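# Open the coffee maker lid fully, then let go

## Task

Swing the coffee maker's lid open as far as it will go, and finish with neither hand in contact with the coffee maker.

## Robot and tools

Robot: two arms in a physics simulation, left_arm carrying a left hand and right_arm carrying a right hand. Each hand has four digits (index, middle, ring, thumb) driven by sixteen motors. A two-camera stand sits behind the arms on the floor. Loose objects may sometimes get a short push from outside.

Scene frame: origin at table-top height, halfway between the arms' nominal bases. +z is up, +x points out over the table, and left_arm is on the +y side. These are not image left and right. Calibrated bases: left_arm at (-0.038, +0.248, 0) m, quat_wxyz (+1.000, 0, 0, +0.006); right_arm at (+0.026, -0.358, 0) m, quat_wxyz (+1.000, 0, 0, +0.003). Reported hand positions and orientations can be off by a few centimetres, more at long reach.

Hand point axes (right hand): +z runs along the straight fingers toward the tips, +x crosses the palm away from the thumb, and +y points out of the palm face. The palm face is at y = -0.062. Straight fingertips reach about z = +0.12. A rigid mast on the palm side of the wrist can collide with things: x +0.05 to +0.10, z -0.16 to -0.11, up to y = +0.06. On the left hand, +x points toward the thumb, so the mast's x values flip sign.

execute_actions(actions, cameras)
- actions is a list of actions. Each action is a list of up to 15 rows, and each row is one control step of 1/30 s. If an action has fewer than 15 rows, its last row is repeated for the remaining steps, and each action lasts 0.5 s.
- Every row has exactly 48 numbers, each in [-1, 1], covering both arms even if one stays still:
  - left_arm dx, dy, dz, rx, ry, rz
  - 16 left-hand motor goals
  - left current_limit, left speed
  - then the same 24 numbers for right_arm.
- Arm numbers are offsets, not poses, along the scene frame's axes. They are measured from the arm's Hand target at the start of that action. Every row within one action counts from that same start, not from the row before. A new action starts from the updated Hand target, so sending the same offset again moves the arm further.
- Scale: 1.0 equals 0.6 m for dx, dy, dz and 180 degrees for rx, ry, rz. rx, ry, rz form a single rotation vector, turning about the Hand target's position.
- The controller limits the commanded orientation to within 40 degrees of the measured one per step. Each arm tends to stop short of its target and sag lower, the right elbow especially. Sending an all-zero action asks for the target again. If the hand still rests short, send the remaining distance as an offset. Very small moves may not start at all.
- Hand motor order, per hand: index_mcp, index_abd, index_pip, index_dip, middle_mcp, middle_abd, middle_pip, middle_dip, ring_mcp, ring_abd, ring_pip, ring_dip, thumb_cmc, thumb_axl, thumb_mcp, thumb_ipl.
  - Each value is an absolute goal angle, scaled linearly between the hinge's stops. Moving toward -1 bends or curls the digit.
  - Open hand: +0.75, +0.00, +0.58, +0.70, +0.75, +0.00, +0.58, +0.70, +0.75, +0.00, +0.58, +0.70, +0.71, +0.68, +0.23, +0.17.
  - Loose fist-like curl (shares 0, 0.75, 0.75, 0): -0.53, +0.00, +0.39, +0.85, -0.56, +0.00, +0.43, +0.92, -0.19, +0.00, +0.58, +0.85, -0.56, +0.68, +0.04, +0.21.
  - A 0 in a hand column is a real goal. To keep a hand unchanged, send back its hand_goal, hand_current_limit and hand_speed.
- current_limit maps -1..+1 to 0..550 mA, never below 11 mA. Low values make fingers weak and slow. speed maps to (speed+1)/2 of 8.5 rad/s. Initial values are +0.4 and -0.6, and whatever was last sent stays in effect.
- cameras: a list of names (cam_high, cam_low, cam_left_wrist, cam_right_wrist) or ["all"]. An empty actions list returns all images and the full state. If cameras is omitted while actions is non-empty, no images are returned. An unknown camera name makes the whole call invalid.

Results include, per arm:
- Hand target: the commanded pose after clipping, which is where the next offsets start.
- end_effector_position (m) and end_effector_quat_wxyz, both in the scene frame, plus positions sampled at some steps.
- Joint positions, joint velocities ("within noise" means the arm is still) and joint torques. Torques include gravity, offsets and noise; numbers 3 and 4 wrap at ±28 N m.
- Hand readings, in motor order: hand_goal, hand_measured, hand_current_ma, and hand_state. hand_state is one of moving, goal, blocked or overload.
- A MOTOR HOT line appears at 85 °C. At 100 °C the arm falls limp for 30-60 s; this can happen without a prior warning.
- A call returns once the robot is still, at most 3 s after its last action. The scene keeps running while you think, holding the last command.

zoom_image(camera, region): region is [x0, y0, x1, y1] in pixels of that camera's latest image, spanning at most 504 x 504. cam_high and cam_low are 896x504; the wrist cameras are 672x504.

read_manual(section): returns licence text only and does not move anything.

finished_scene(scene=1): ends the scene permanently. Call it only when the lid is fully open and both hands are clear of the coffee maker.

Things to avoid:
- Hard hits, slams or strong pushes against the coffee maker, the table or heavy objects.
- Letting the lid snap or parts fall.
- Knocking anything out of the work area, which fails the task.
- Contact between the two arms or hands.
- Holding motor current at 495 mA or more for 5 s, which shuts that motor down for 10 s.
- Long stretched-out holds or pushing toward unreachable poses, which heat the motors.

To stop pressing on something, command the target back past the hand point. Smooth, brief motion is preferred.

Each tool is called as a command line: name --argument value for each argument, lists and objects as JSON in quotes; but a table of rows of numbers goes row by row, as --pt "numbers of a row", without its own name.

## Session

execute_actions --actions '[]'

Scene clock: 0.00 s.
left_arm: end_effector_position=(+0.4888, +0.2820, +0.3125) hand_goal=(+0.754, +0.000, +0.576, +0.696, +0.754, +0.000, +0.576, +0.696, +0.754, +0.000, +0.576, +0.696, +0.714, +0.678, +0.226, +0.168) hand_measured=(+0.754, +0.000, +0.576, +0.696, +0.754, +0.000, +0.576, +0.696, +0.754, +0.000, +0.576, +0.696, +0.714, +0.678, +0.226, +0.168) hand_current_ma=(+0, +0, +0, +0, +0, +0, +0, +0, +0, +0, +0, +0, +0, +0, +0, +0) hand_state=(goal, goal, goal, goal, goal, goal, goal, goal, goal, goal, goal, goal, goal, goal, goal, goal) hand_current_limit=0.40 hand_speed=-0.60 end_effector_quat_wxyz=(+0.165, +0.732, +0.657, -0.075) | right_arm: end_effector_position=(+0.5374, -0.5379, +0.2046) hand_goal=(+0.754, +0.000, +0.576, +0.696, +0.754, +0.000, +0.576, +0.696, +0.754, +0.000, +0.576, +0.696, +0.714, +0.678, +0.226, +0.168) hand_measured=(+0.754, +0.000, +0.576, +0.696, +0.754, +0.000, +0.576, +0.696, +0.754, +0.000, +0.576, +0.696, +0.714, +0.678, +0.226, +0.168) hand_current_ma=(+0, +0, +0, +0, +0, +0, +0, +0, +0, +0, +0, +0, +0, +0, +0, +0) hand_state=(goal, goal, goal, goal, goal, goal, goal, goal, goal, goal, goal, goal, goal, goal, goal, goal) hand_current_limit=0.40 hand_speed=-0.60 end_effector_quat_wxyz=(-0.107, +0.991, -0.079, -0.009)
Joint positions: left_arm=[0.174 1.455 1.532 -1.604 0.362 0.285] | right_arm=[-0.254 1.837 1.804 -1.591 -0.207 1.477]
Joint velocities: within noise
Joint torques (N m): no reading
Heat: left arm: hottest wrist yaw 32 °C; right arm: hottest waist 34 °C.
Hand target: left_arm +0.4961, +0.2793, +0.3283; +0.176, +0.736, +0.651, -0.061 | right_arm +0.5435, -0.5409, +0.2273; -0.104, +0.991, -0.081, +0.016

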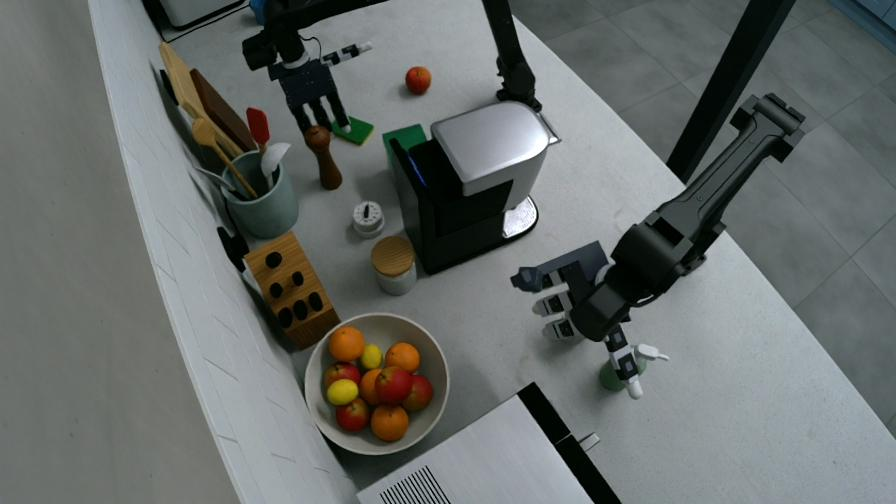

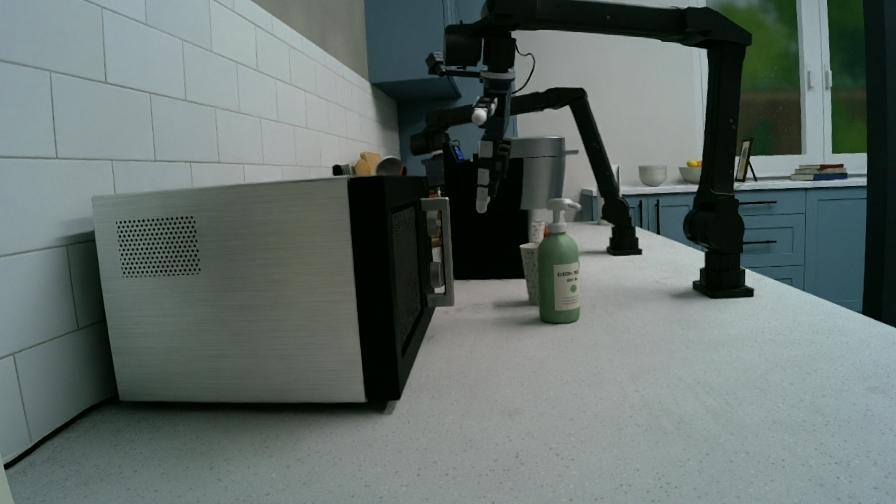

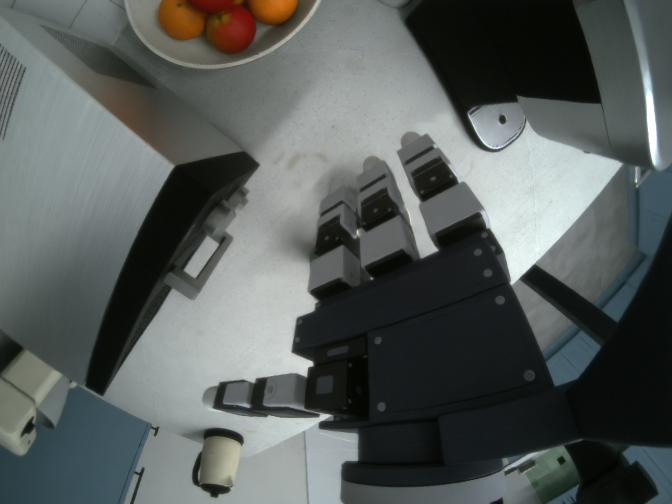

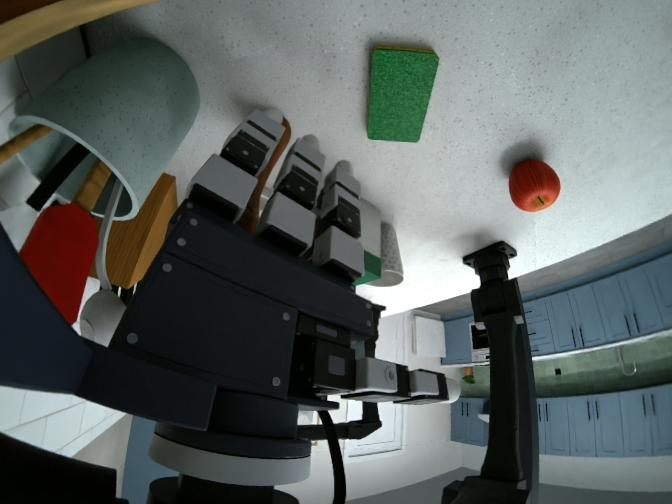

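zoom_image --camera "cam_high" --region '[360, 80, 600, 290]'

zoom_image --camera "cam_low" --region '[400, 110, 700, 310]'

zoom_image --camera "cam_left_wrist" --region '[392, 0, 672, 210]'

Scaled by 2.100 from the camera's 896x504 image, which has a finer 1280x720 frame.

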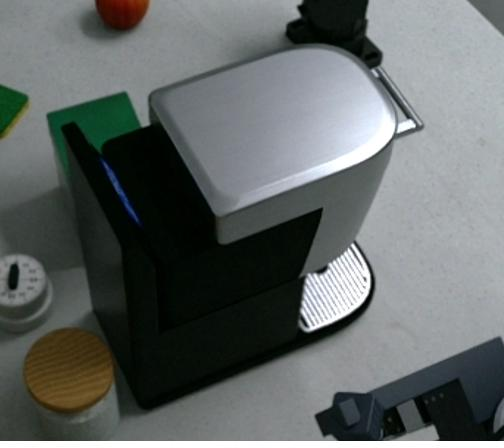

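Scaled by 1.680 from the camera's 896x504 image, which has a finer 1280x720 frame.

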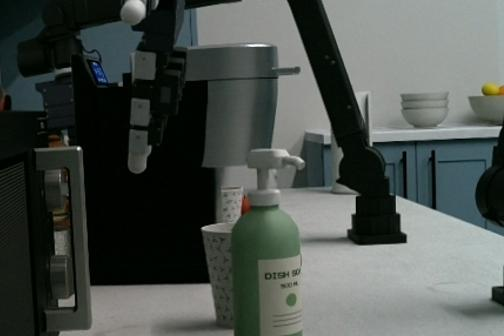

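Scaled by 1.800 from the camera's 672x504 image, which has a finer 960x720 frame.

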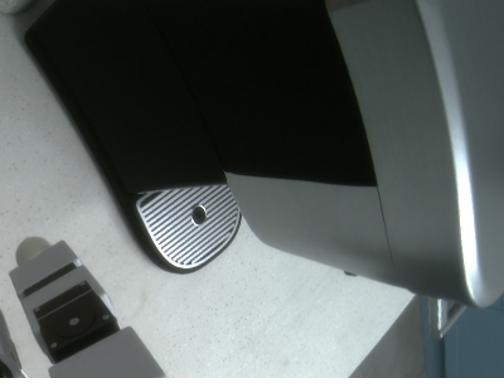

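zoom_image --camera "cam_high" --region '[480, 220, 700, 420]'

zoom_image --camera "cam_high" --region '[230, 0, 450, 200]'

zoom_image --camera "cam_right_wrist" --region '[330, 160, 530, 340]'

Scaled by 2.291 from the camera's 896x504 image, which has a finer 1280x720 frame.

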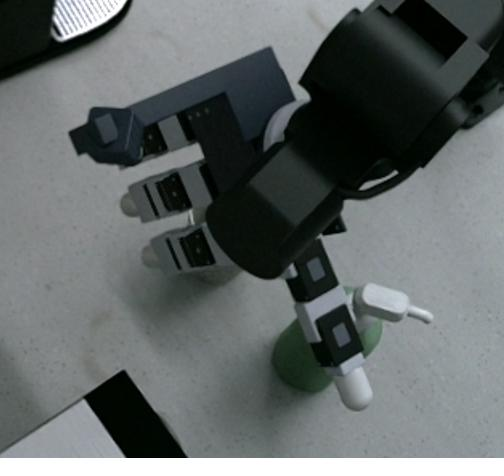

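Scaled by 2.291 from the camera's 896x504 image, which has a finer 1280x720 frame.

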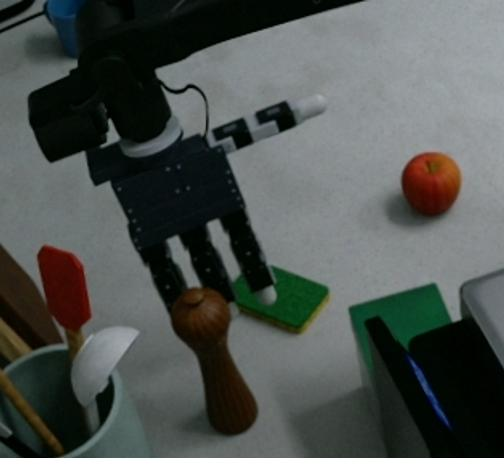

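Scaled by 2.520 from the camera's 672x504 image, which has a finer 960x720 frame.

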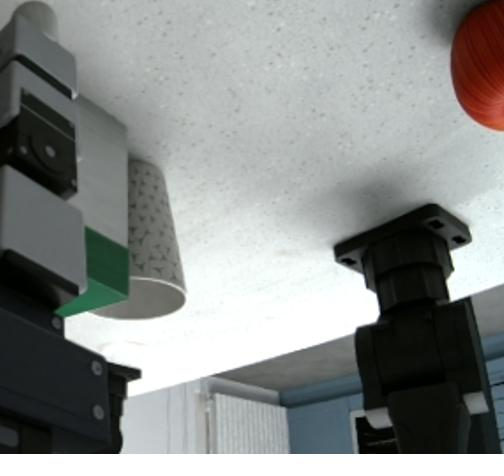

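execute_actions --actions '[[[-0.09,-0.0165,0.0133,0.0154,-0.0053,-0.0569,0.754,0,0.576,0.696,0.754,0,0.576,0.696,0.754,0,0.576,0.696,1.0,0.678,0.6,0.168,0.4,-0.7,0,0,0,0,0,0,0.754,0,0.576,0.696,0.754,0,0.576,0.696,0.754,0,0.576,0.696,0.714,0.678,0.226,0.168,0.4,-0.6]],[[-0.09,-0.0165,0.0133,0.0154,-0.0053,-0.0569,0.3,0,0.576,0.696,0.3,0,0.576,0.696,0.3,0,0.576,0.696,1.0,0.678,0.8,0.168,0.4,-0.7,0,0,0,0,0,0,0.754,0,0.576,0.696,0.754,0,0.576,0.696,0.754,0,0.576,0.696,0.714,0.678,0.226,0.168,0.4,-0.6]],[[-0.09,-0.0165,0.0133,0.0154,-0.0053,-0.0569,0.1,0,0.576,0.696,0.1,0,0.576,0.696,0.1,0,0.576,0.696,1.0,0.678,0.9,0.168,0.4,-0.7,0,0,0,0,0,0,0.754,0,0.576,0.696,0.754,0,0.576,0.696,0.754,0,0.576,0.696,0.714,0.678,0.226,0.168,0.4,-0.6]],[[-0.09,-0.0165,0.0133,0.0154,-0.0053,-0.0569,0.0,0,0.576,0.696,0.0,0,0.576,0.696,0.0,0,0.576,0.696,1.0,0.678,0.9,0.168,0.4,-0.7,0,0,0,0,0,0,0.754,0,0.576,0.696,0.754,0,0.576,0.696,0.754,0,0.576,0.696,0.714,0.678,0.226,0.168,0.4,-0.6]]]' --cameras '["all"]'

Scene clock: 406.27 s.
left_arm: end_effector_position=(+0.2822, +0.2402, +0.3559) hand_goal=(+0.000, +0.000, +0.576, +0.696, +0.000, +0.000, +0.576, +0.696, +0.000, +0.000, +0.576, +0.696, +1.000, +0.678, +0.900, +0.168) hand_measured=(+0.018, +0.000, +0.576, +0.696, +0.016, +0.000, +0.576, +0.696, +0.022, +0.000, +0.576, +0.696, +1.000, +0.678, +0.894, +0.168) hand_current_ma=(+79, +0, +2, +0, +70, +0, +2, +0, +93, +0, +2, +0, -2, -3, -27, -1) hand_state=(goal, goal, goal, goal, goal, goal, goal, goal, blocked, goal, goal, goal, goal, goal, goal, goal) hand_current_limit=0.40 hand_speed=-0.70 end_effector_quat_wxyz=(+0.114, +0.923, +0.362, +0.057) | right_arm: end_effector_position=(+0.5374, -0.5379, +0.2046) hand_goal=(+0.754, +0.000, +0.576, +0.696, +0.754, +0.000, +0.576, +0.696, +0.754, +0.000, +0.576, +0.696, +0.714, +0.678, +0.226, +0.168) hand_measured=(+0.752, +0.000, +0.576, +0.696, +0.752, +0.000, +0.576, +0.696, +0.752, +0.000, +0.576, +0.696, +0.714, +0.678, +0.224, +0.168) hand_current_ma=(+0, +0, +0, +0, +0, +0, +0, +0, +0, +0, +0, +0, +0, +0, +0, +0) hand_state=(goal, goal, goal, goal, goal, goal, goal, goal, goal, goal, goal, goal, goal, goal, goal, goal) hand_current_limit=0.40 hand_speed=-0.60 end_effector_quat_wxyz=(-0.107, +0.991, -0.079, -0.009)
Joint positions: left_arm=[0.29 0.924 1.193 -1.707 0.219 1.112] | right_arm=[-0.254 1.837 1.804 -1.591 -0.207 1.477]
Joint torques (N m): left_arm=[-1.49 -4.95 10.73 0.4 0.58 0.14] | right_arm=[-0.03 -14.39 8.95 0.42 -0.15 0.11]
Heat: left arm: hottest elbow 35 °C; right arm: hottest elbow 41 °C.
Hand target: left_arm +0.2801, +0.2397, +0.3602; +0.094, +0.932, +0.349, -0.033 | right_arm +0.5435, -0.5409, +0.2273; -0.104, +0.991, -0.081, +0.016
Off the commanded pose: left_arm 0.005 m, 11 deg | right_arm 0.024 m, 3 deg.
joint sent to its limit (left arm) — joint 4 (wrist pitch), lower limit. The joint targets are off in position and orientation.
Step readings (end_effector_position of left_arm | right_arm):
0: (+0.4888, +0.2820, +0.3125) | (+0.5374, -0.5379, +0.2046)
1: (+0.4888, +0.2819, +0.3126) | (+0.5374, -0.5379, +0.2046)
2: (+0.4886, +0.2807, +0.3126) | (+0.5374, -0.5379, +0.2046)
4: (+0.4813, +0.2782, +0.3111) | (+0.5374, -0.5379, +0.2046)
8: (+0.4558, +0.2711, +0.3130) | (+0.5374, -0.5379, +0.2046)
15: (+0.4442, +0.2666, +0.3298) | (+0.5374, -0.5379, +0.2046)
16: (+0.4438, +0.2661, +0.3298) | (+0.5374, -0.5379, +0.2046)
17: (+0.4423, +0.2663, +0.3282) | (+0.5374, -0.5379, +0.2046)
19: (+0.4319, +0.2656, +0.3224) | (+0.5374, -0.5379, +0.2046)
23: (+0.4041, +0.2629, +0.3216) | (+0.5374, -0.5379, +0.2046)
30: (+0.3911, +0.2622, +0.3391) | (+0.5374, -0.5379, +0.2046)
31: (+0.3909, +0.2619, +0.3399) | (+0.5374, -0.5379, +0.2046)
32: (+0.3888, +0.2612, +0.3381) | (+0.5374, -0.5379, +0.2046)
34: (+0.3777, +0.2588, +0.3312) | (+0.5374, -0.5379, +0.2046)
38: (+0.3516, +0.2515, +0.3309) | (+0.5374, -0.5379, +0.2046)
45: (+0.3373, +0.2479, +0.3497) | (+0.5374, -0.5379, +0.2046)
46: (+0.3368, +0.2480, +0.3490) | (+0.5374, -0.5379, +0.2046)
47: (+0.3348, +0.2475, +0.3475) | (+0.5374, -0.5379, +0.2046)
49: (+0.3239, +0.2466, +0.3410) | (+0.5374, -0.5379, +0.2046)
53: (+0.2995, +0.2430, +0.3410) | (+0.5374, -0.5379, +0.2046)
60: (+0.2840, +0.2410, +0.3579) | (+0.5374, -0.5379, +0.2046)

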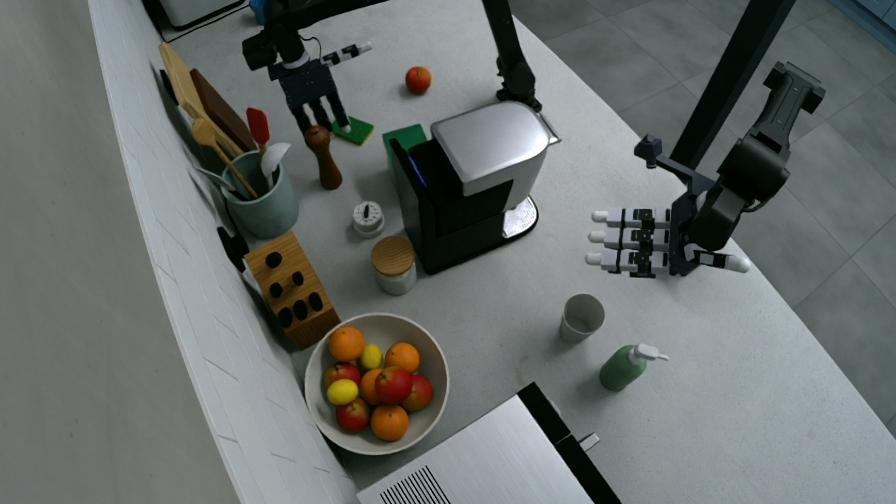

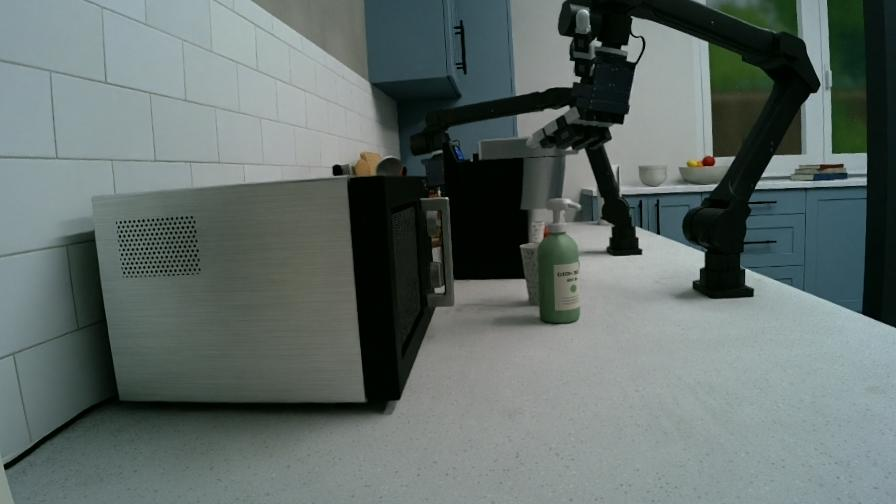

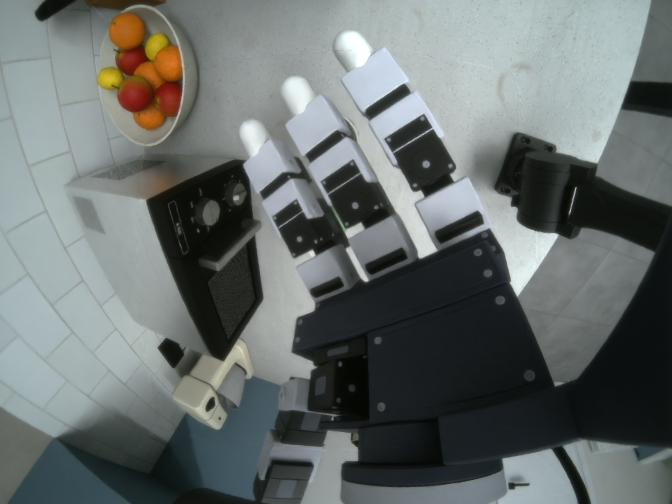

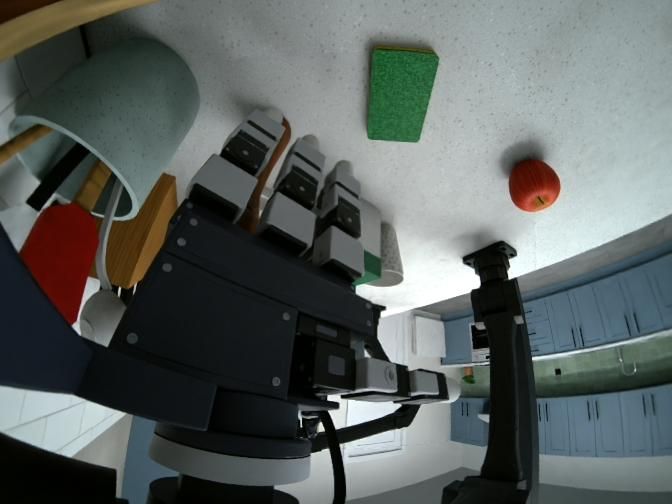

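execute_actions --actions '[[[-0.0333,-0.0333,-0.0167,0.0154,-0.0053,-0.0567,-0.2,0,0.576,0.696,-0.2,0,0.576,0.696,-0.2,0,0.576,0.696,1.0,0.678,0.9,0.168,0.4,-0.7,0,0,0,0,0,0,0.754,0,0.576,0.696,0.754,0,0.576,0.696,0.754,0,0.576,0.696,0.714,0.678,0.226,0.168,0.4,-0.6]],[[-0.0333,-0.0333,-0.0167,0.0154,-0.0053,-0.0567,-0.4,0,0.576,0.696,-0.4,0,0.576,0.696,-0.4,0,0.576,0.696,1.0,0.678,0.9,0.168,0.4,-0.7,0,0,0,0,0,0,0.754,0,0.576,0.696,0.754,0,0.576,0.696,0.754,0,0.576,0.696,0.714,0.678,0.226,0.168,0.4,-0.6]],[[-0.0333,-0.0333,-0.0167,0.0154,-0.0053,-0.0567,-0.5,0,0.576,0.696,-0.5,0,0.576,0.696,-0.5,0,0.576,0.696,1.0,0.678,0.9,0.168,0.4,-0.7,0,0,0,0,0,0,0.754,0,0.576,0.696,0.754,0,0.576,0.696,0.754,0,0.576,0.696,0.714,0.678,0.226,0.168,0.4,-0.6]],[[-0.0333,-0.0333,-0.0167,0.0154,-0.0053,-0.0567,-0.5,0,0.576,0.696,-0.5,0,0.576,0.696,-0.5,0,0.576,0.696,1.0,0.678,0.9,0.168,0.4,-0.7,0,0,0,0,0,0,0.754,0,0.576,0.696,0.754,0,0.576,0.696,0.754,0,0.576,0.696,0.714,0.678,0.226,0.168,0.4,-0.6]]]' --cameras '["all"]'

Scene clock: 455.10 s.
left_arm: end_effector_position=(+0.2746, +0.2353, +0.3452) hand_goal=(-0.500, +0.000, +0.576, +0.696, -0.500, +0.000, +0.576, +0.696, -0.500, +0.000, +0.576, +0.696, +1.000, +0.678, +0.900, +0.168) hand_measured=(-0.478, +0.000, +0.576, +0.696, -0.480, +0.000, +0.576, +0.696, -0.476, +0.000, +0.576, +0.696, +1.000, +0.678, +0.894, +0.168) hand_current_ma=(+93, +0, +2, +0, +82, +0, +2, +0, +106, +0, +2, +0, -1, -2, -26, -1) hand_state=(blocked, goal, goal, goal, goal, goal, goal, goal, blocked, goal, goal, goal, goal, goal, goal, goal) hand_current_limit=0.40 hand_speed=-0.70 end_effector_quat_wxyz=(+0.098, +0.937, +0.332, +0.053) | right_arm: end_effector_position=(+0.5374, -0.5379, +0.2046) hand_goal=(+0.754, +0.000, +0.576, +0.696, +0.754, +0.000, +0.576, +0.696, +0.754, +0.000, +0.576, +0.696, +0.714, +0.678, +0.226, +0.168) hand_measured=(+0.752, +0.000, +0.576, +0.696, +0.752, +0.000, +0.576, +0.696, +0.752, +0.000, +0.576, +0.696, +0.714, +0.678, +0.224, +0.168) hand_current_ma=(+0, +0, +0, +0, +0, +0, +0, +0, +0, +0, +0, +0, +0, +0, +0, +0) hand_state=(goal, goal, goal, goal, goal, goal, goal, goal, goal, goal, goal, goal, goal, goal, goal, goal) hand_current_limit=0.40 hand_speed=-0.60 end_effector_quat_wxyz=(-0.107, +0.991, -0.079, -0.009)
Joint positions: left_arm=[0.278 0.918 1.172 -1.707 0.191 1.169] | right_arm=[-0.254 1.837 1.804 -1.591 -0.207 1.477]
Joint torques (N m): left_arm=[-1.44 -4.72 11.89 0.65 0.83 -0.04] | right_arm=[0.15 -14.62 9.13 0.39 -0.17 0.11]
Heat: left arm: hottest elbow 34 °C; right arm: hottest elbow 42 °C.
Hand target: left_arm +0.2780, +0.2371, +0.3548; +0.102, +0.933, +0.338, +0.065 (last step not sent: back at the drive's target) | right_arm +0.5435, -0.5409, +0.2273; -0.104, +0.991, -0.081, +0.016
Off the commanded pose: left_arm 0.025 m, 10 deg | right_arm 0.024 m, 3 deg.
Step readings (end_effector_position of left_arm | right_arm):
0: (+0.2822, +0.2402, +0.3559) | (+0.5374, -0.5379, +0.2046)
1: (+0.2821, +0.2404, +0.3557) | (+0.5374, -0.5379, +0.2046)
2: (+0.2812, +0.2408, +0.3543) | (+0.5374, -0.5379, +0.2046)
4: (+0.2776, +0.2394, +0.3493) | (+0.5374, -0.5379, +0.2046)
5: (+0.2757, +0.2379, +0.3466) | (+0.5374, -0.5379, +0.2046) HELD (not all sent) left_arm
8: (+0.2739, +0.2332, +0.3449) | (+0.5374, -0.5379, +0.2046) HELD (not all sent) left_arm
15: (+0.2743, +0.2347, +0.3451) | (+0.5374, -0.5379, +0.2046) HELD (not all sent) left_arm
16: (+0.2743, +0.2347, +0.3451) | (+0.5374, -0.5379, +0.2046) HELD (not all sent) left_arm
17: (+0.2743, +0.2348, +0.3451) | (+0.5374, -0.5379, +0.2046) HELD (not all sent) left_arm
19: (+0.2744, +0.2353, +0.3451) | (+0.5374, -0.5379, +0.2046) HELD (not all sent) left_arm
23: (+0.2745, +0.2352, +0.3452) | (+0.5374, -0.5379, +0.2046) HELD (not all sent) left_arm
30: (+0.2746, +0.2353, +0.3452) | (+0.5374, -0.5379, +0.2046) HELD (not all sent) left_arm
31: (+0.2746, +0.2353, +0.3452) | (+0.5374, -0.5379, +0.2046) HELD (not all sent) left_arm
32: (+0.2746, +0.2353, +0.3452) | (+0.5374, -0.5379, +0.2046) HELD (not all sent) left_arm
34: (+0.2746, +0.2353, +0.3452) | (+0.5374, -0.5379, +0.2046) HELD (not all sent) left_arm
38: (+0.2746, +0.2353, +0.3452) | (+0.5374, -0.5379, +0.2046) HELD (not all sent) left_arm
45: (+0.2746, +0.2353, +0.3452) | (+0.5374, -0.5379, +0.2046) HELD (not all sent) left_arm
46: (+0.2746, +0.2353, +0.3452) | (+0.5374, -0.5379, +0.2046) HELD (not all sent) left_arm
47: (+0.2746, +0.2353, +0.3452) | (+0.5374, -0.5379, +0.2046) HELD (not all sent) left_arm
49: (+0.2746, +0.2353, +0.3452) | (+0.5374, -0.5379, +0.2046) HELD (not all sent) left_arm
53: (+0.2746, +0.2353, +0.3452) | (+0.5374, -0.5379, +0.2046) HELD (not all sent) left_arm
60: (+0.2746, +0.2353, +0.3452) | (+0.5374, -0.5379, +0.2046) HELD (not all sent) left_arm
HELD (not all sent) left_arm: steps 5 to 60.
pose unreachable (left arm): on one or more control steps of this call, first in action 0 (counted from 0), this arm could not follow its commanded pose, so it was not sent that pose on those steps. It may still have moved: this result reports where it is.
cause: moving toward the commanded pose would bring two parts of the arm too close to each other (joints 5 (wrist yaw) and 6 (wrist roll) lie between them).

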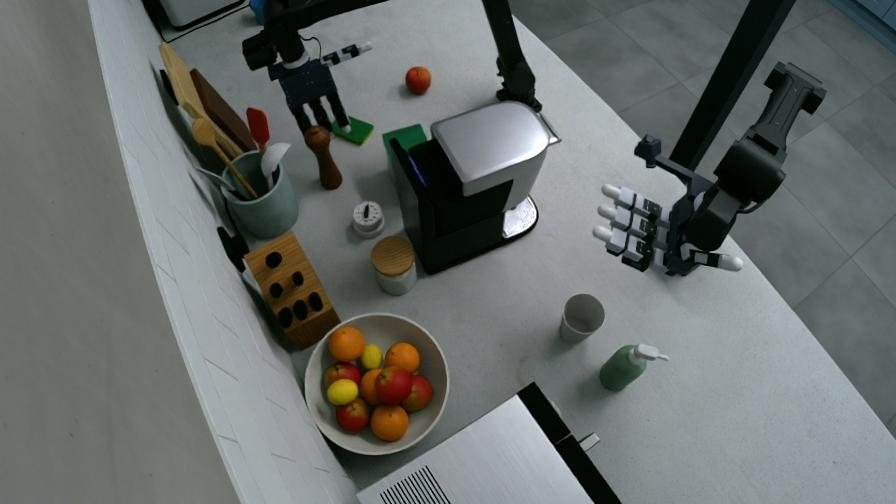

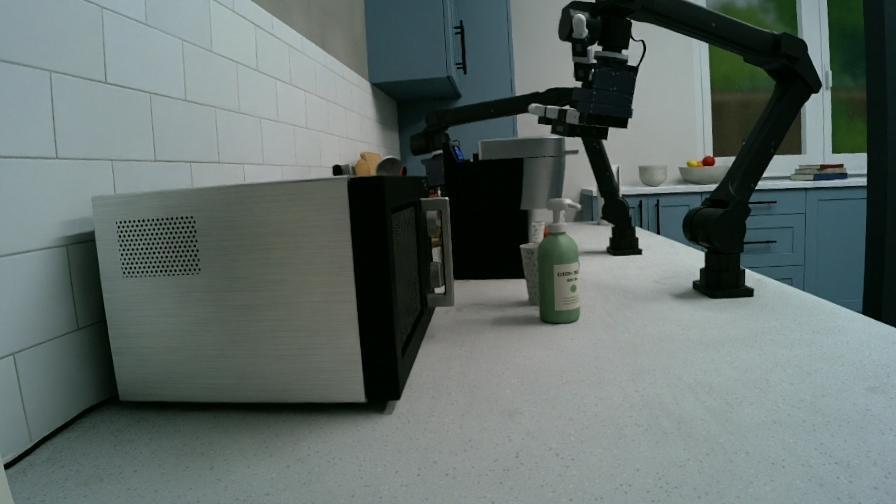

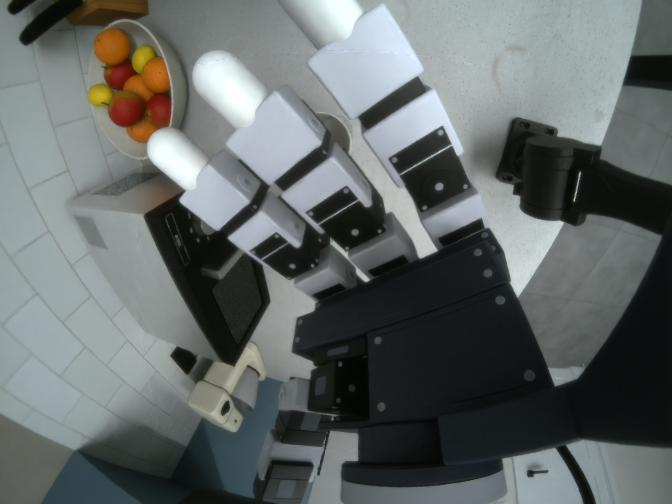

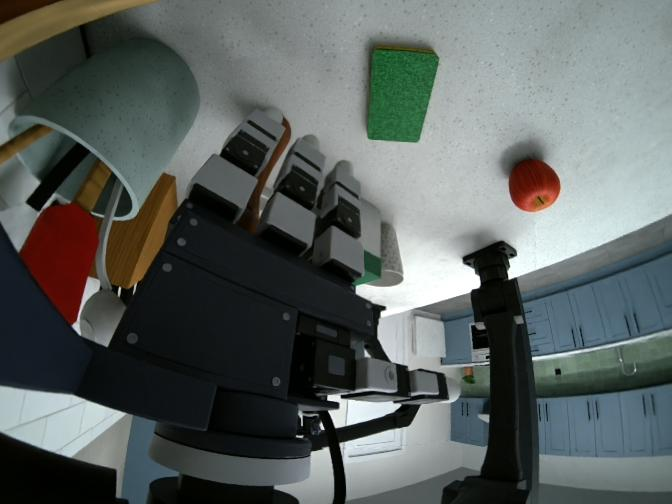

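execute_actions --actions '[[[0,0,0,0,0,0,-0.5,0,0.576,0.696,-0.5,0,0.576,0.696,-0.5,0,0.576,0.696,1.0,0.678,0.226,0.168,0.4,-0.5,0,0,0,0,0,0,0.754,0,0.576,0.696,0.754,0,0.576,0.696,0.754,0,0.576,0.696,0.714,0.678,0.226,0.168,0.4,-0.6]],[[-0.05,-0.0333,-0.0167,0,0,-0.0567,-0.5,0,0.576,0.696,-0.5,0,0.576,0.696,-0.5,0,0.576,0.696,1.0,0.678,0.226,0.168,0.4,-0.7,0,0,0,0,0,0,0.754,0,0.576,0.696,0.754,0,0.576,0.696,0.754,0,0.576,0.696,0.714,0.678,0.226,0.168,0.4,-0.6]],[[-0.05,-0.0333,-0.0167,0,0,-0.0567,-0.5,0,0.576,0.696,-0.5,0,0.576,0.696,-0.5,0,0.576,0.696,1.0,0.678,0.226,0.168,0.4,-0.7,0,0,0,0,0,0,0.754,0,0.576,0.696,0.754,0,0.576,0.696,0.754,0,0.576,0.696,0.714,0.678,0.226,0.168,0.4,-0.6]]]' --cameras '["cam_high"]'

Scene clock: 475.37 s.
left_arm: end_effector_position=(+0.2219, +0.1993, +0.3282) hand_goal=(-0.500, +0.000, +0.576, +0.696, -0.500, +0.000, +0.576, +0.696, -0.500, +0.000, +0.576, +0.696, +1.000, +0.678, +0.226, +0.168) hand_measured=(-0.480, +0.000, +0.576, +0.696, -0.482, +0.000, +0.576, +0.696, -0.476, +0.000, +0.576, +0.696, +1.000, +0.678, +0.224, +0.168) hand_current_ma=(+87, +0, +2, +0, +76, +0, +2, +0, +100, +0, +2, +0, +0, -2, -9, -1) hand_state=(blocked, goal, goal, goal, goal, goal, goal, goal, blocked, goal, goal, goal, goal, goal, goal, goal) hand_current_limit=0.40 hand_speed=-0.70 end_effector_quat_wxyz=(+0.110, +0.977, +0.172, +0.069) | right_arm: end_effector_position=(+0.5374, -0.5379, +0.2046) hand_goal=(+0.754, +0.000, +0.576, +0.696, +0.754, +0.000, +0.576, +0.696, +0.754, +0.000, +0.576, +0.696, +0.714, +0.678, +0.226, +0.168) hand_measured=(+0.752, +0.000, +0.576, +0.696, +0.752, +0.000, +0.576, +0.696, +0.752, +0.000, +0.576, +0.696, +0.714, +0.678, +0.224, +0.168) hand_current_ma=(+0, +0, +0, +0, +0, +0, +0, +0, +0, +0, +0, +0, +0, +0, +0, +0) hand_state=(goal, goal, goal, goal, goal, goal, goal, goal, goal, goal, goal, goal, goal, goal, goal, goal) hand_current_limit=0.40 hand_speed=-0.60 end_effector_quat_wxyz=(-0.107, +0.991, -0.079, -0.009)
Joint positions: left_arm=[0.283 0.815 1.064 -1.707 0.236 1.504] | right_arm=[-0.254 1.837 1.804 -1.591 -0.207 1.477]
Joint torques (N m): left_arm=[-1.85 -4.13 10.47 0.27 1.02 0.11] | right_arm=[-0.03 -15.33 9.06 0.29 -0.17 0.13]
Heat: left arm: hottest elbow 33 °C; right arm: hottest elbow 42 °C.
Hand target: left_arm +0.2180, +0.1971, +0.3348; +0.112, +0.978, +0.167, +0.046 | right_arm +0.5435, -0.5409, +0.2273; -0.104, +0.991, -0.081, +0.016
Off the commanded pose: left_arm 0.008 m, 3 deg | right_arm 0.024 m, 3 deg.
joint sent to its limit (left arm) — joint 4 (wrist pitch), lower limit. The joint targets are off in position and orientation.
Step readings (end_effector_position of left_arm | right_arm):
0: (+0.2746, +0.2353, +0.3452) | (+0.5374, -0.5379, +0.2046)
1: (+0.2746, +0.2353, +0.3452) | (+0.5374, -0.5379, +0.2046)
2: (+0.2746, +0.2353, +0.3452) | (+0.5374, -0.5379, +0.2046)
4: (+0.2746, +0.2353, +0.3452) | (+0.5374, -0.5379, +0.2046)
8: (+0.2746, +0.2353, +0.3452) | (+0.5374, -0.5379, +0.2046)
15: (+0.2746, +0.2353, +0.3452) | (+0.5374, -0.5379, +0.2046)
16: (+0.2746, +0.2353, +0.3452) | (+0.5374, -0.5379, +0.2046)
17: (+0.2744, +0.2347, +0.3448) | (+0.5374, -0.5379, +0.2046)
19: (+0.2706, +0.2316, +0.3425) | (+0.5374, -0.5379, +0.2046)
23: (+0.2592, +0.2243, +0.3366) | (+0.5374, -0.5379, +0.2046)
30: (+0.2525, +0.2184, +0.3379) | (+0.5374, -0.5379, +0.2046)
31: (+0.2523, +0.2180, +0.3381) | (+0.5374, -0.5379, +0.2046)
32: (+0.2514, +0.2174, +0.3375) | (+0.5374, -0.5379, +0.2046)
34: (+0.2448, +0.2134, +0.3333) | (+0.5374, -0.5379, +0.2046)
38: (+0.2306, +0.2056, +0.3267) | (+0.5374, -0.5379, +0.2046)
45: (+0.2231, +0.2001, +0.3283) | (+0.5374, -0.5379, +0.2046)
Images, in order (width x height): cam_high 896x504.

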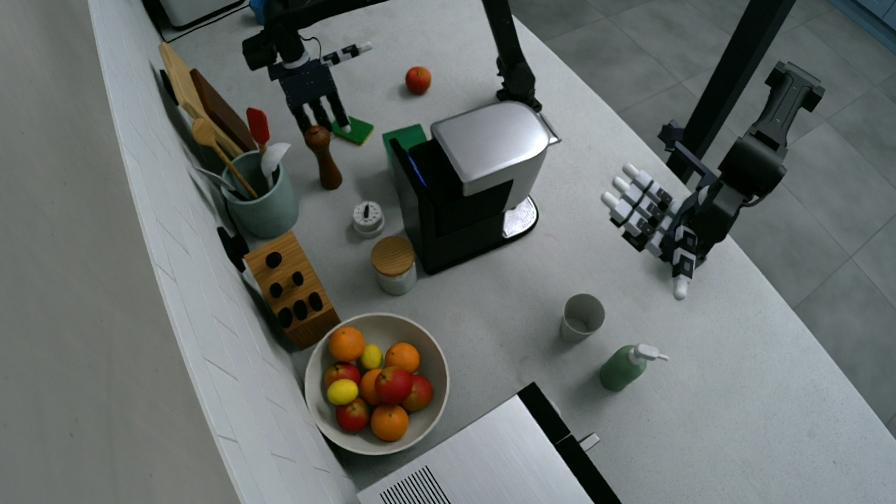

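execute_actions --actions '[[[-0.04,-0.04,-0.01,0,0,-0.04,-0.5,0,0.576,0.696,-0.5,0,0.576,0.696,-0.5,0,0.576,0.696,1.0,0.678,0.226,0.168,0.4,-0.7,0,0,0,0,0,0,0.754,0,0.576,0.696,0.754,0,0.576,0.696,0.754,0,0.576,0.696,0.714,0.678,0.226,0.168,0.4,-0.6]],[[-0.04,-0.04,-0.01,0,0,-0.04,-0.5,0,0.576,0.696,-0.5,0,0.576,0.696,-0.5,0,0.576,0.696,1.0,0.678,0.226,0.168,0.4,-0.7,0,0,0,0,0,0,0.754,0,0.576,0.696,0.754,0,0.576,0.696,0.754,0,0.576,0.696,0.714,0.678,0.226,0.168,0.4,-0.6]],[[-0.03,-0.04,-0.01,0,0,-0.026,-0.5,0,0.576,0.696,-0.5,0,0.576,0.696,-0.5,0,0.576,0.696,1.0,0.678,0.226,0.168,0.4,-0.7,0,0,0,0,0,0,0.754,0,0.576,0.696,0.754,0,0.576,0.696,0.754,0,0.576,0.696,0.714,0.678,0.226,0.168,0.4,-0.6]]]' --cameras '["all"]'

Scene clock: 490.53 s.
left_arm: end_effector_position=(+0.1529, +0.1252, +0.3128) hand_goal=(-0.500, +0.000, +0.576, +0.696, -0.500, +0.000, +0.576, +0.696, -0.500, +0.000, +0.576, +0.696, +1.000, +0.678, +0.226, +0.168) hand_measured=(-0.480, +0.000, +0.576, +0.696, -0.482, +0.000, +0.576, +0.696, -0.478, +0.000, +0.576, +0.696, +1.000, +0.678, +0.224, +0.168) hand_current_ma=(+82, +0, +2, +0, +71, +0, +2, +0, +94, +0, +2, +0, +0, -2, -10, -1) hand_state=(goal, goal, goal, goal, goal, goal, goal, goal, blocked, goal, goal, goal, goal, goal, goal, goal) hand_current_limit=0.40 hand_speed=-0.70 end_effector_quat_wxyz=(+0.123, +0.989, -0.004, +0.077) | right_arm: end_effector_position=(+0.5374, -0.5379, +0.2046) hand_goal=(+0.754, +0.000, +0.576, +0.696, +0.754, +0.000, +0.576, +0.696, +0.754, +0.000, +0.576, +0.696, +0.714, +0.678, +0.226, +0.168) hand_measured=(+0.752, +0.000, +0.576, +0.696, +0.752, +0.000, +0.576, +0.696, +0.752, +0.000, +0.576, +0.696, +0.714, +0.678, +0.224, +0.168) hand_current_ma=(+0, +0, +0, +0, +0, +0, +0, +0, +0, +0, +0, +0, +0, +0, +0, +0) hand_state=(goal, goal, goal, goal, goal, goal, goal, goal, goal, goal, goal, goal, goal, goal, goal, goal) hand_current_limit=0.40 hand_speed=-0.60 end_effector_quat_wxyz=(-0.107, +0.991, -0.079, -0.009)
Joint positions: left_arm=[0.005 0.671 0.96 -1.707 0.25 1.577] | right_arm=[-0.254 1.837 1.804 -1.591 -0.207 1.477]
Joint torques (N m): left_arm=[-2.61 -2.08 10.7 0.35 0.67 -0.06] | right_arm=[0.03 -15.33 9.06 0.28 -0.14 0.12]
Heat: left arm: hottest elbow 33 °C; right arm: hottest elbow 42 °C.
Hand target: left_arm +0.1520, +0.1251, +0.3168; +0.118, +0.993, +0.003, +0.026 | right_arm +0.5435, -0.5409, +0.2273; -0.104, +0.991, -0.081, +0.016
Off the commanded pose: left_arm 0.004 m, 6 deg | right_arm 0.024 m, 3 deg.
joint sent to its limit (left arm) — joint 4 (wrist pitch), lower limit. The joint targets are off in position and orientation.
Step readings (end_effector_position of left_arm | right_arm):
0: (+0.2219, +0.1993, +0.3282) | (+0.5374, -0.5379, +0.2046)
1: (+0.2219, +0.1990, +0.3284) | (+0.5374, -0.5379, +0.2046)
2: (+0.2215, +0.1987, +0.3283) | (+0.5374, -0.5379, +0.2046)
4: (+0.2167, +0.1942, +0.3250) | (+0.5374, -0.5379, +0.2046)
8: (+0.2040, +0.1818, +0.3207) | (+0.5374, -0.5379, +0.2046)
15: (+0.1985, +0.1758, +0.3225) | (+0.5374, -0.5379, +0.2046)
16: (+0.1983, +0.1757, +0.3225) | (+0.5374, -0.5379, +0.2046)
17: (+0.1976, +0.1755, +0.3221) | (+0.5374, -0.5379, +0.2046)
19: (+0.1930, +0.1702, +0.3197) | (+0.5374, -0.5379, +0.2046)
23: (+0.1795, +0.1562, +0.3154) | (+0.5374, -0.5379, +0.2046)
30: (+0.1736, +0.1509, +0.3181) | (+0.5374, -0.5379, +0.2046)
31: (+0.1736, +0.1509, +0.3181) | (+0.5374, -0.5379, +0.2046)
32: (+0.1730, +0.1505, +0.3177) | (+0.5374, -0.5379, +0.2046)
34: (+0.1694, +0.1447, +0.3146) | (+0.5374, -0.5379, +0.2046)
38: (+0.1573, +0.1295, +0.3105) | (+0.5374, -0.5379, +0.2046)
45: (+0.1521, +0.1249, +0.3128) | (+0.5374, -0.5379, +0.2046)

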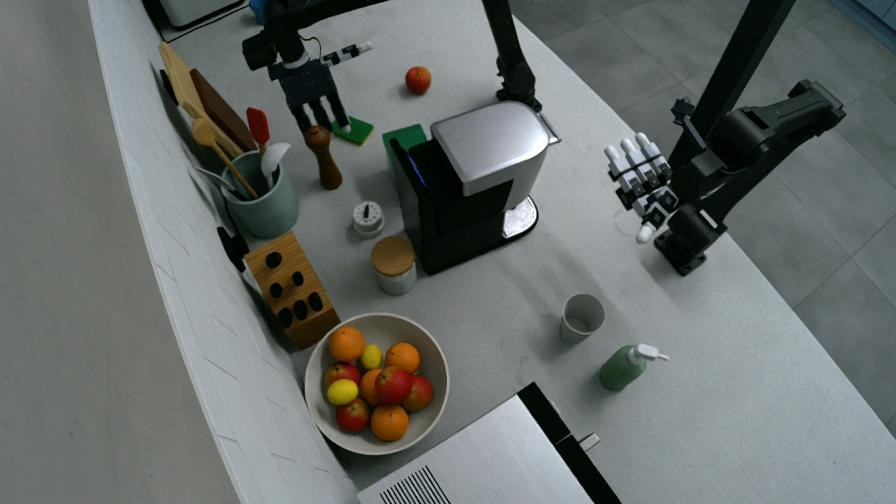

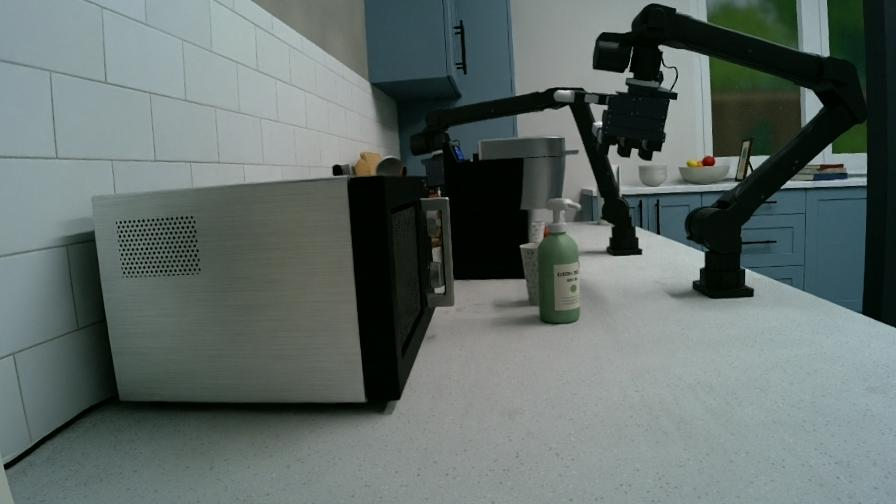

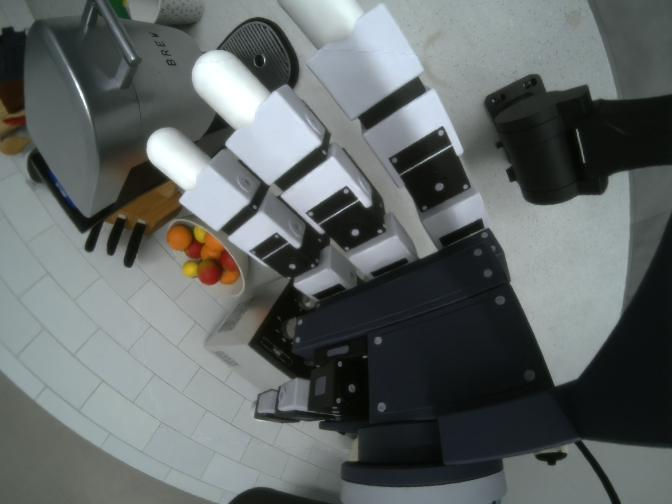

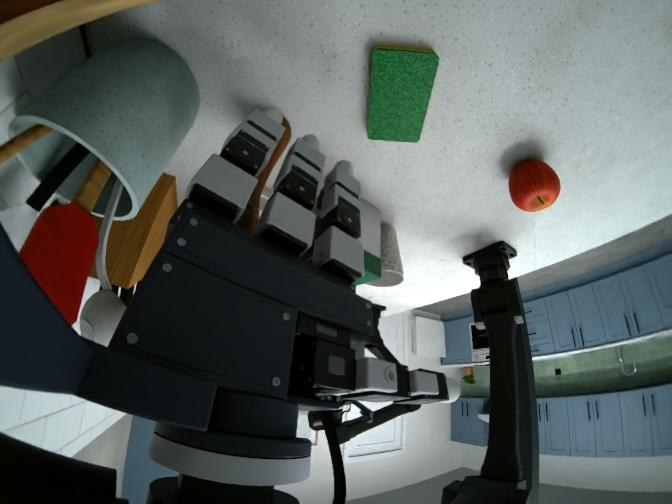

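zoom_image --camera "cam_left_wrist" --region '[0, 0, 340, 250]'

zoom_image --camera "cam_high" --region '[500, 60, 740, 280]'

zoom_image --camera "cam_low" --region '[460, 60, 740, 310]'

Scaled by 1.482 from the camera's 672x504 image, which has a finer 960x720 frame.

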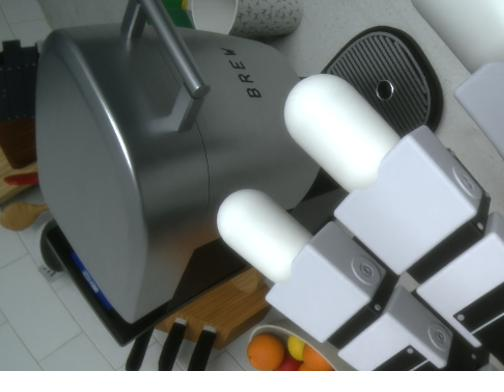

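Scaled by 2.100 from the camera's 896x504 image, which has a finer 1280x720 frame.

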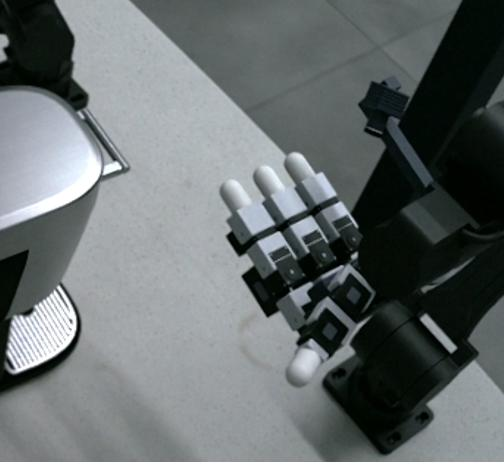

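Scaled by 1.800 from the camera's 896x504 image, which has a finer 1280x720 frame.

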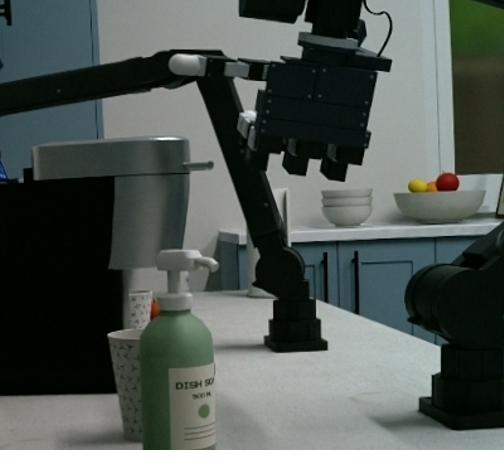

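execute_actions --actions '[[[0.01,-0.0083,-0.069,0.018,0.004,0,-0.5,0,0.576,0.696,-0.5,0,0.576,0.696,-0.5,0,0.576,0.696,1.0,0.678,0.226,0.168,0.4,-0.7,0,0,0,0,0,0,0.754,0,0.576,0.696,0.754,0,0.576,0.696,0.754,0,0.576,0.696,0.714,0.678,0.226,0.168,0.4,-0.6]],[[0.01,-0.0083,-0.069,0.018,0.004,0,-0.5,0,0.576,0.696,-0.5,0,0.576,0.696,-0.5,0,0.576,0.696,1.0,0.678,0.226,0.168,0.4,-0.7,0,0,0,0,0,0,0.754,0,0.576,0.696,0.754,0,0.576,0.696,0.754,0,0.576,0.696,0.714,0.678,0.226,0.168,0.4,-0.6]]]' --cameras '["cam_high","cam_low","cam_left_wrist"]'

Scene clock: 578.37 s.
left_arm: end_effector_position=(+0.1567, +0.1171, +0.2302) hand_goal=(-0.500, +0.000, +0.576, +0.696, -0.500, +0.000, +0.576, +0.696, -0.500, +0.000, +0.576, +0.696, +1.000, +0.678, +0.226, +0.168) hand_measured=(-0.482, +0.000, +0.576, +0.696, -0.484, +0.000, +0.576, +0.696, -0.480, +0.000, +0.576, +0.696, +1.000, +0.678, +0.224, +0.168) hand_current_ma=(+76, +0, +2, +0, +66, +0, +2, +0, +87, +0, +2, +0, +0, -2, -11, -1) hand_state=(goal, goal, goal, goal, goal, goal, goal, goal, blocked, goal, goal, goal, goal, goal, goal, goal) hand_current_limit=0.40 hand_speed=-0.70 end_effector_quat_wxyz=(+0.060, +0.998, +0.001, +0.003) | right_arm: end_effector_position=(+0.5374, -0.5379, +0.2046) hand_goal=(+0.754, +0.000, +0.576, +0.696, +0.754, +0.000, +0.576, +0.696, +0.754, +0.000, +0.576, +0.696, +0.714, +0.678, +0.226, +0.168) hand_measured=(+0.752, +0.000, +0.576, +0.696, +0.752, +0.000, +0.576, +0.696, +0.752, +0.000, +0.576, +0.696, +0.714, +0.678, +0.224, +0.168) hand_current_ma=(+0, +0, +0, +0, +0, +0, +0, +0, +0, +0, +0, +0, +0, +0, +0, +0) hand_state=(goal, goal, goal, goal, goal, goal, goal, goal, goal, goal, goal, goal, goal, goal, goal, goal) hand_current_limit=0.40 hand_speed=-0.60 end_effector_quat_wxyz=(-0.107, +0.991, -0.079, -0.009)
Joint positions: left_arm=[-0.158 0.748 0.822 -1.621 0.118 1.422] | right_arm=[-0.254 1.837 1.804 -1.591 -0.207 1.477]
Joint torques (N m): left_arm=[-2.55 -1.55 11.19 0.94 0.49 -0.04] | right_arm=[0.03 -15.09 9.1 0.34 -0.11 0.08]
Heat: left arm: hottest elbow 32 °C; right arm: hottest elbow 42 °C.
Hand target: left_arm +0.1640, +0.1152, +0.2340; +0.062, +0.998, +0.003, +0.014 | right_arm +0.5435, -0.5409, +0.2273; -0.104, +0.991, -0.081, +0.016
Off the commanded pose: left_arm 0.008 m, 1 deg | right_arm 0.024 m, 3 deg.
Step readings (end_effector_position of left_arm | right_arm):
0: (+0.1529, +0.1252, +0.3128) | (+0.5374, -0.5379, +0.2046)
1: (+0.1528, +0.1256, +0.3118) | (+0.5374, -0.5379, +0.2046)
2: (+0.1530, +0.1272, +0.3097) | (+0.5374, -0.5379, +0.2046)
4: (+0.1521, +0.1283, +0.3011) | (+0.5374, -0.5379, +0.2046)
8: (+0.1486, +0.1223, +0.2820) | (+0.5374, -0.5379, +0.2046)
15: (+0.1533, +0.1212, +0.2708) | (+0.5374, -0.5379, +0.2046)
16: (+0.1535, +0.1214, +0.2706) | (+0.5374, -0.5379, +0.2046)
17: (+0.1539, +0.1223, +0.2690) | (+0.5374, -0.5379, +0.2046)
19: (+0.1563, +0.1235, +0.2582) | (+0.5374, -0.5379, +0.2046)
23: (+0.1526, +0.1193, +0.2363) | (+0.5374, -0.5379, +0.2046)
30: (+0.1554, +0.1167, +0.2303) | (+0.5374, -0.5379, +0.2046)
Images, in order (width x height): cam_high 896x504, cam_low 896x504, cam_left_wrist 672x504.

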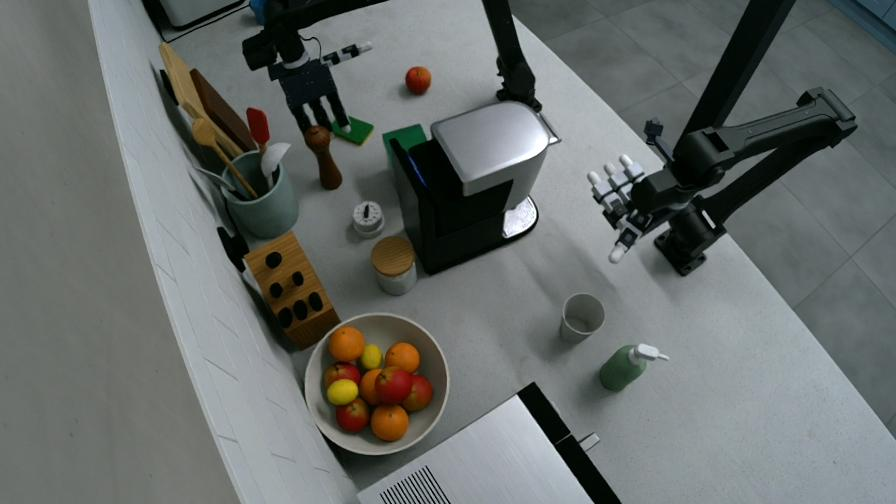

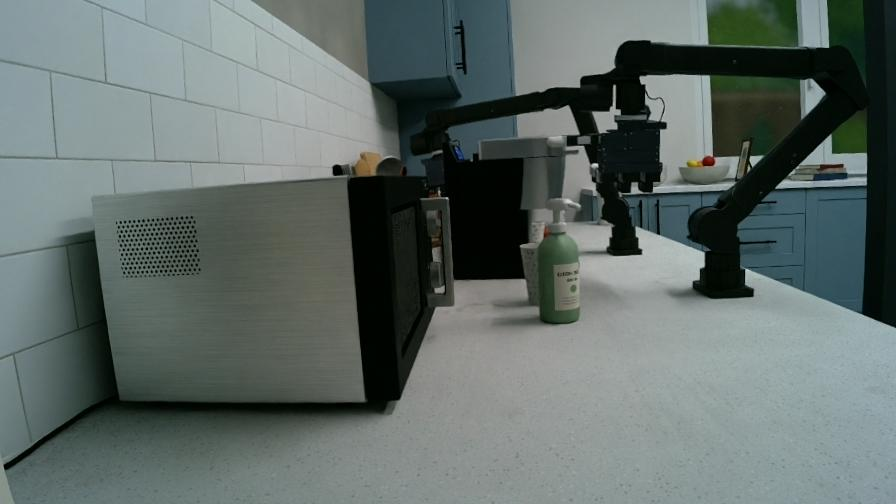

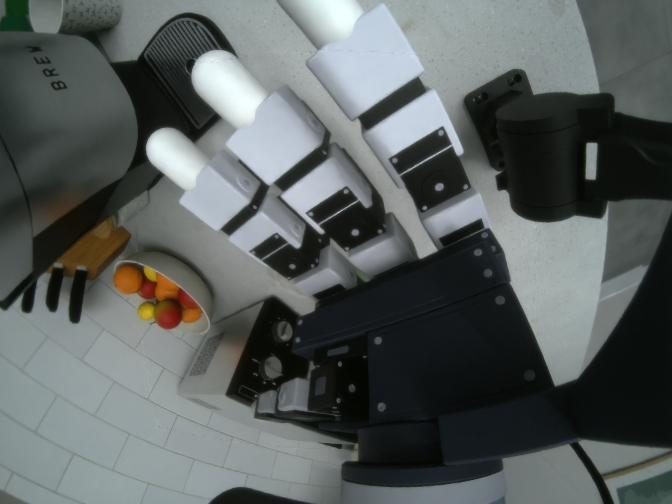

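zoom_image --camera "cam_low" --region '[500, 90, 700, 240]'

zoom_image --camera "cam_high" --region '[510, 80, 690, 280]'

Scaled by 2.520 from the camera's 896x504 image, which has a finer 1280x720 frame.

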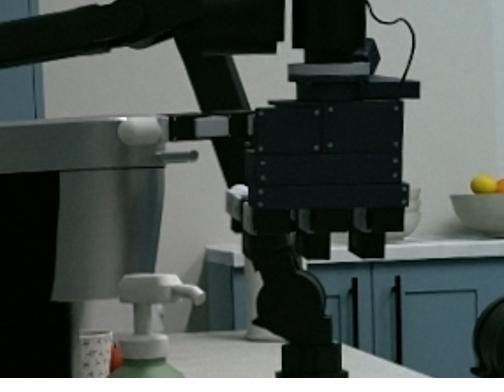

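Scaled by 2.520 from the camera's 896x504 image, which has a finer 1280x720 frame.

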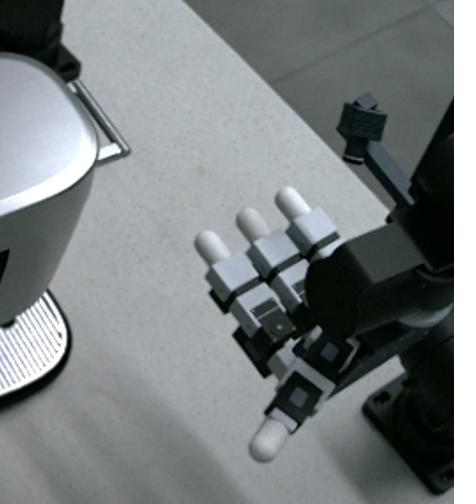

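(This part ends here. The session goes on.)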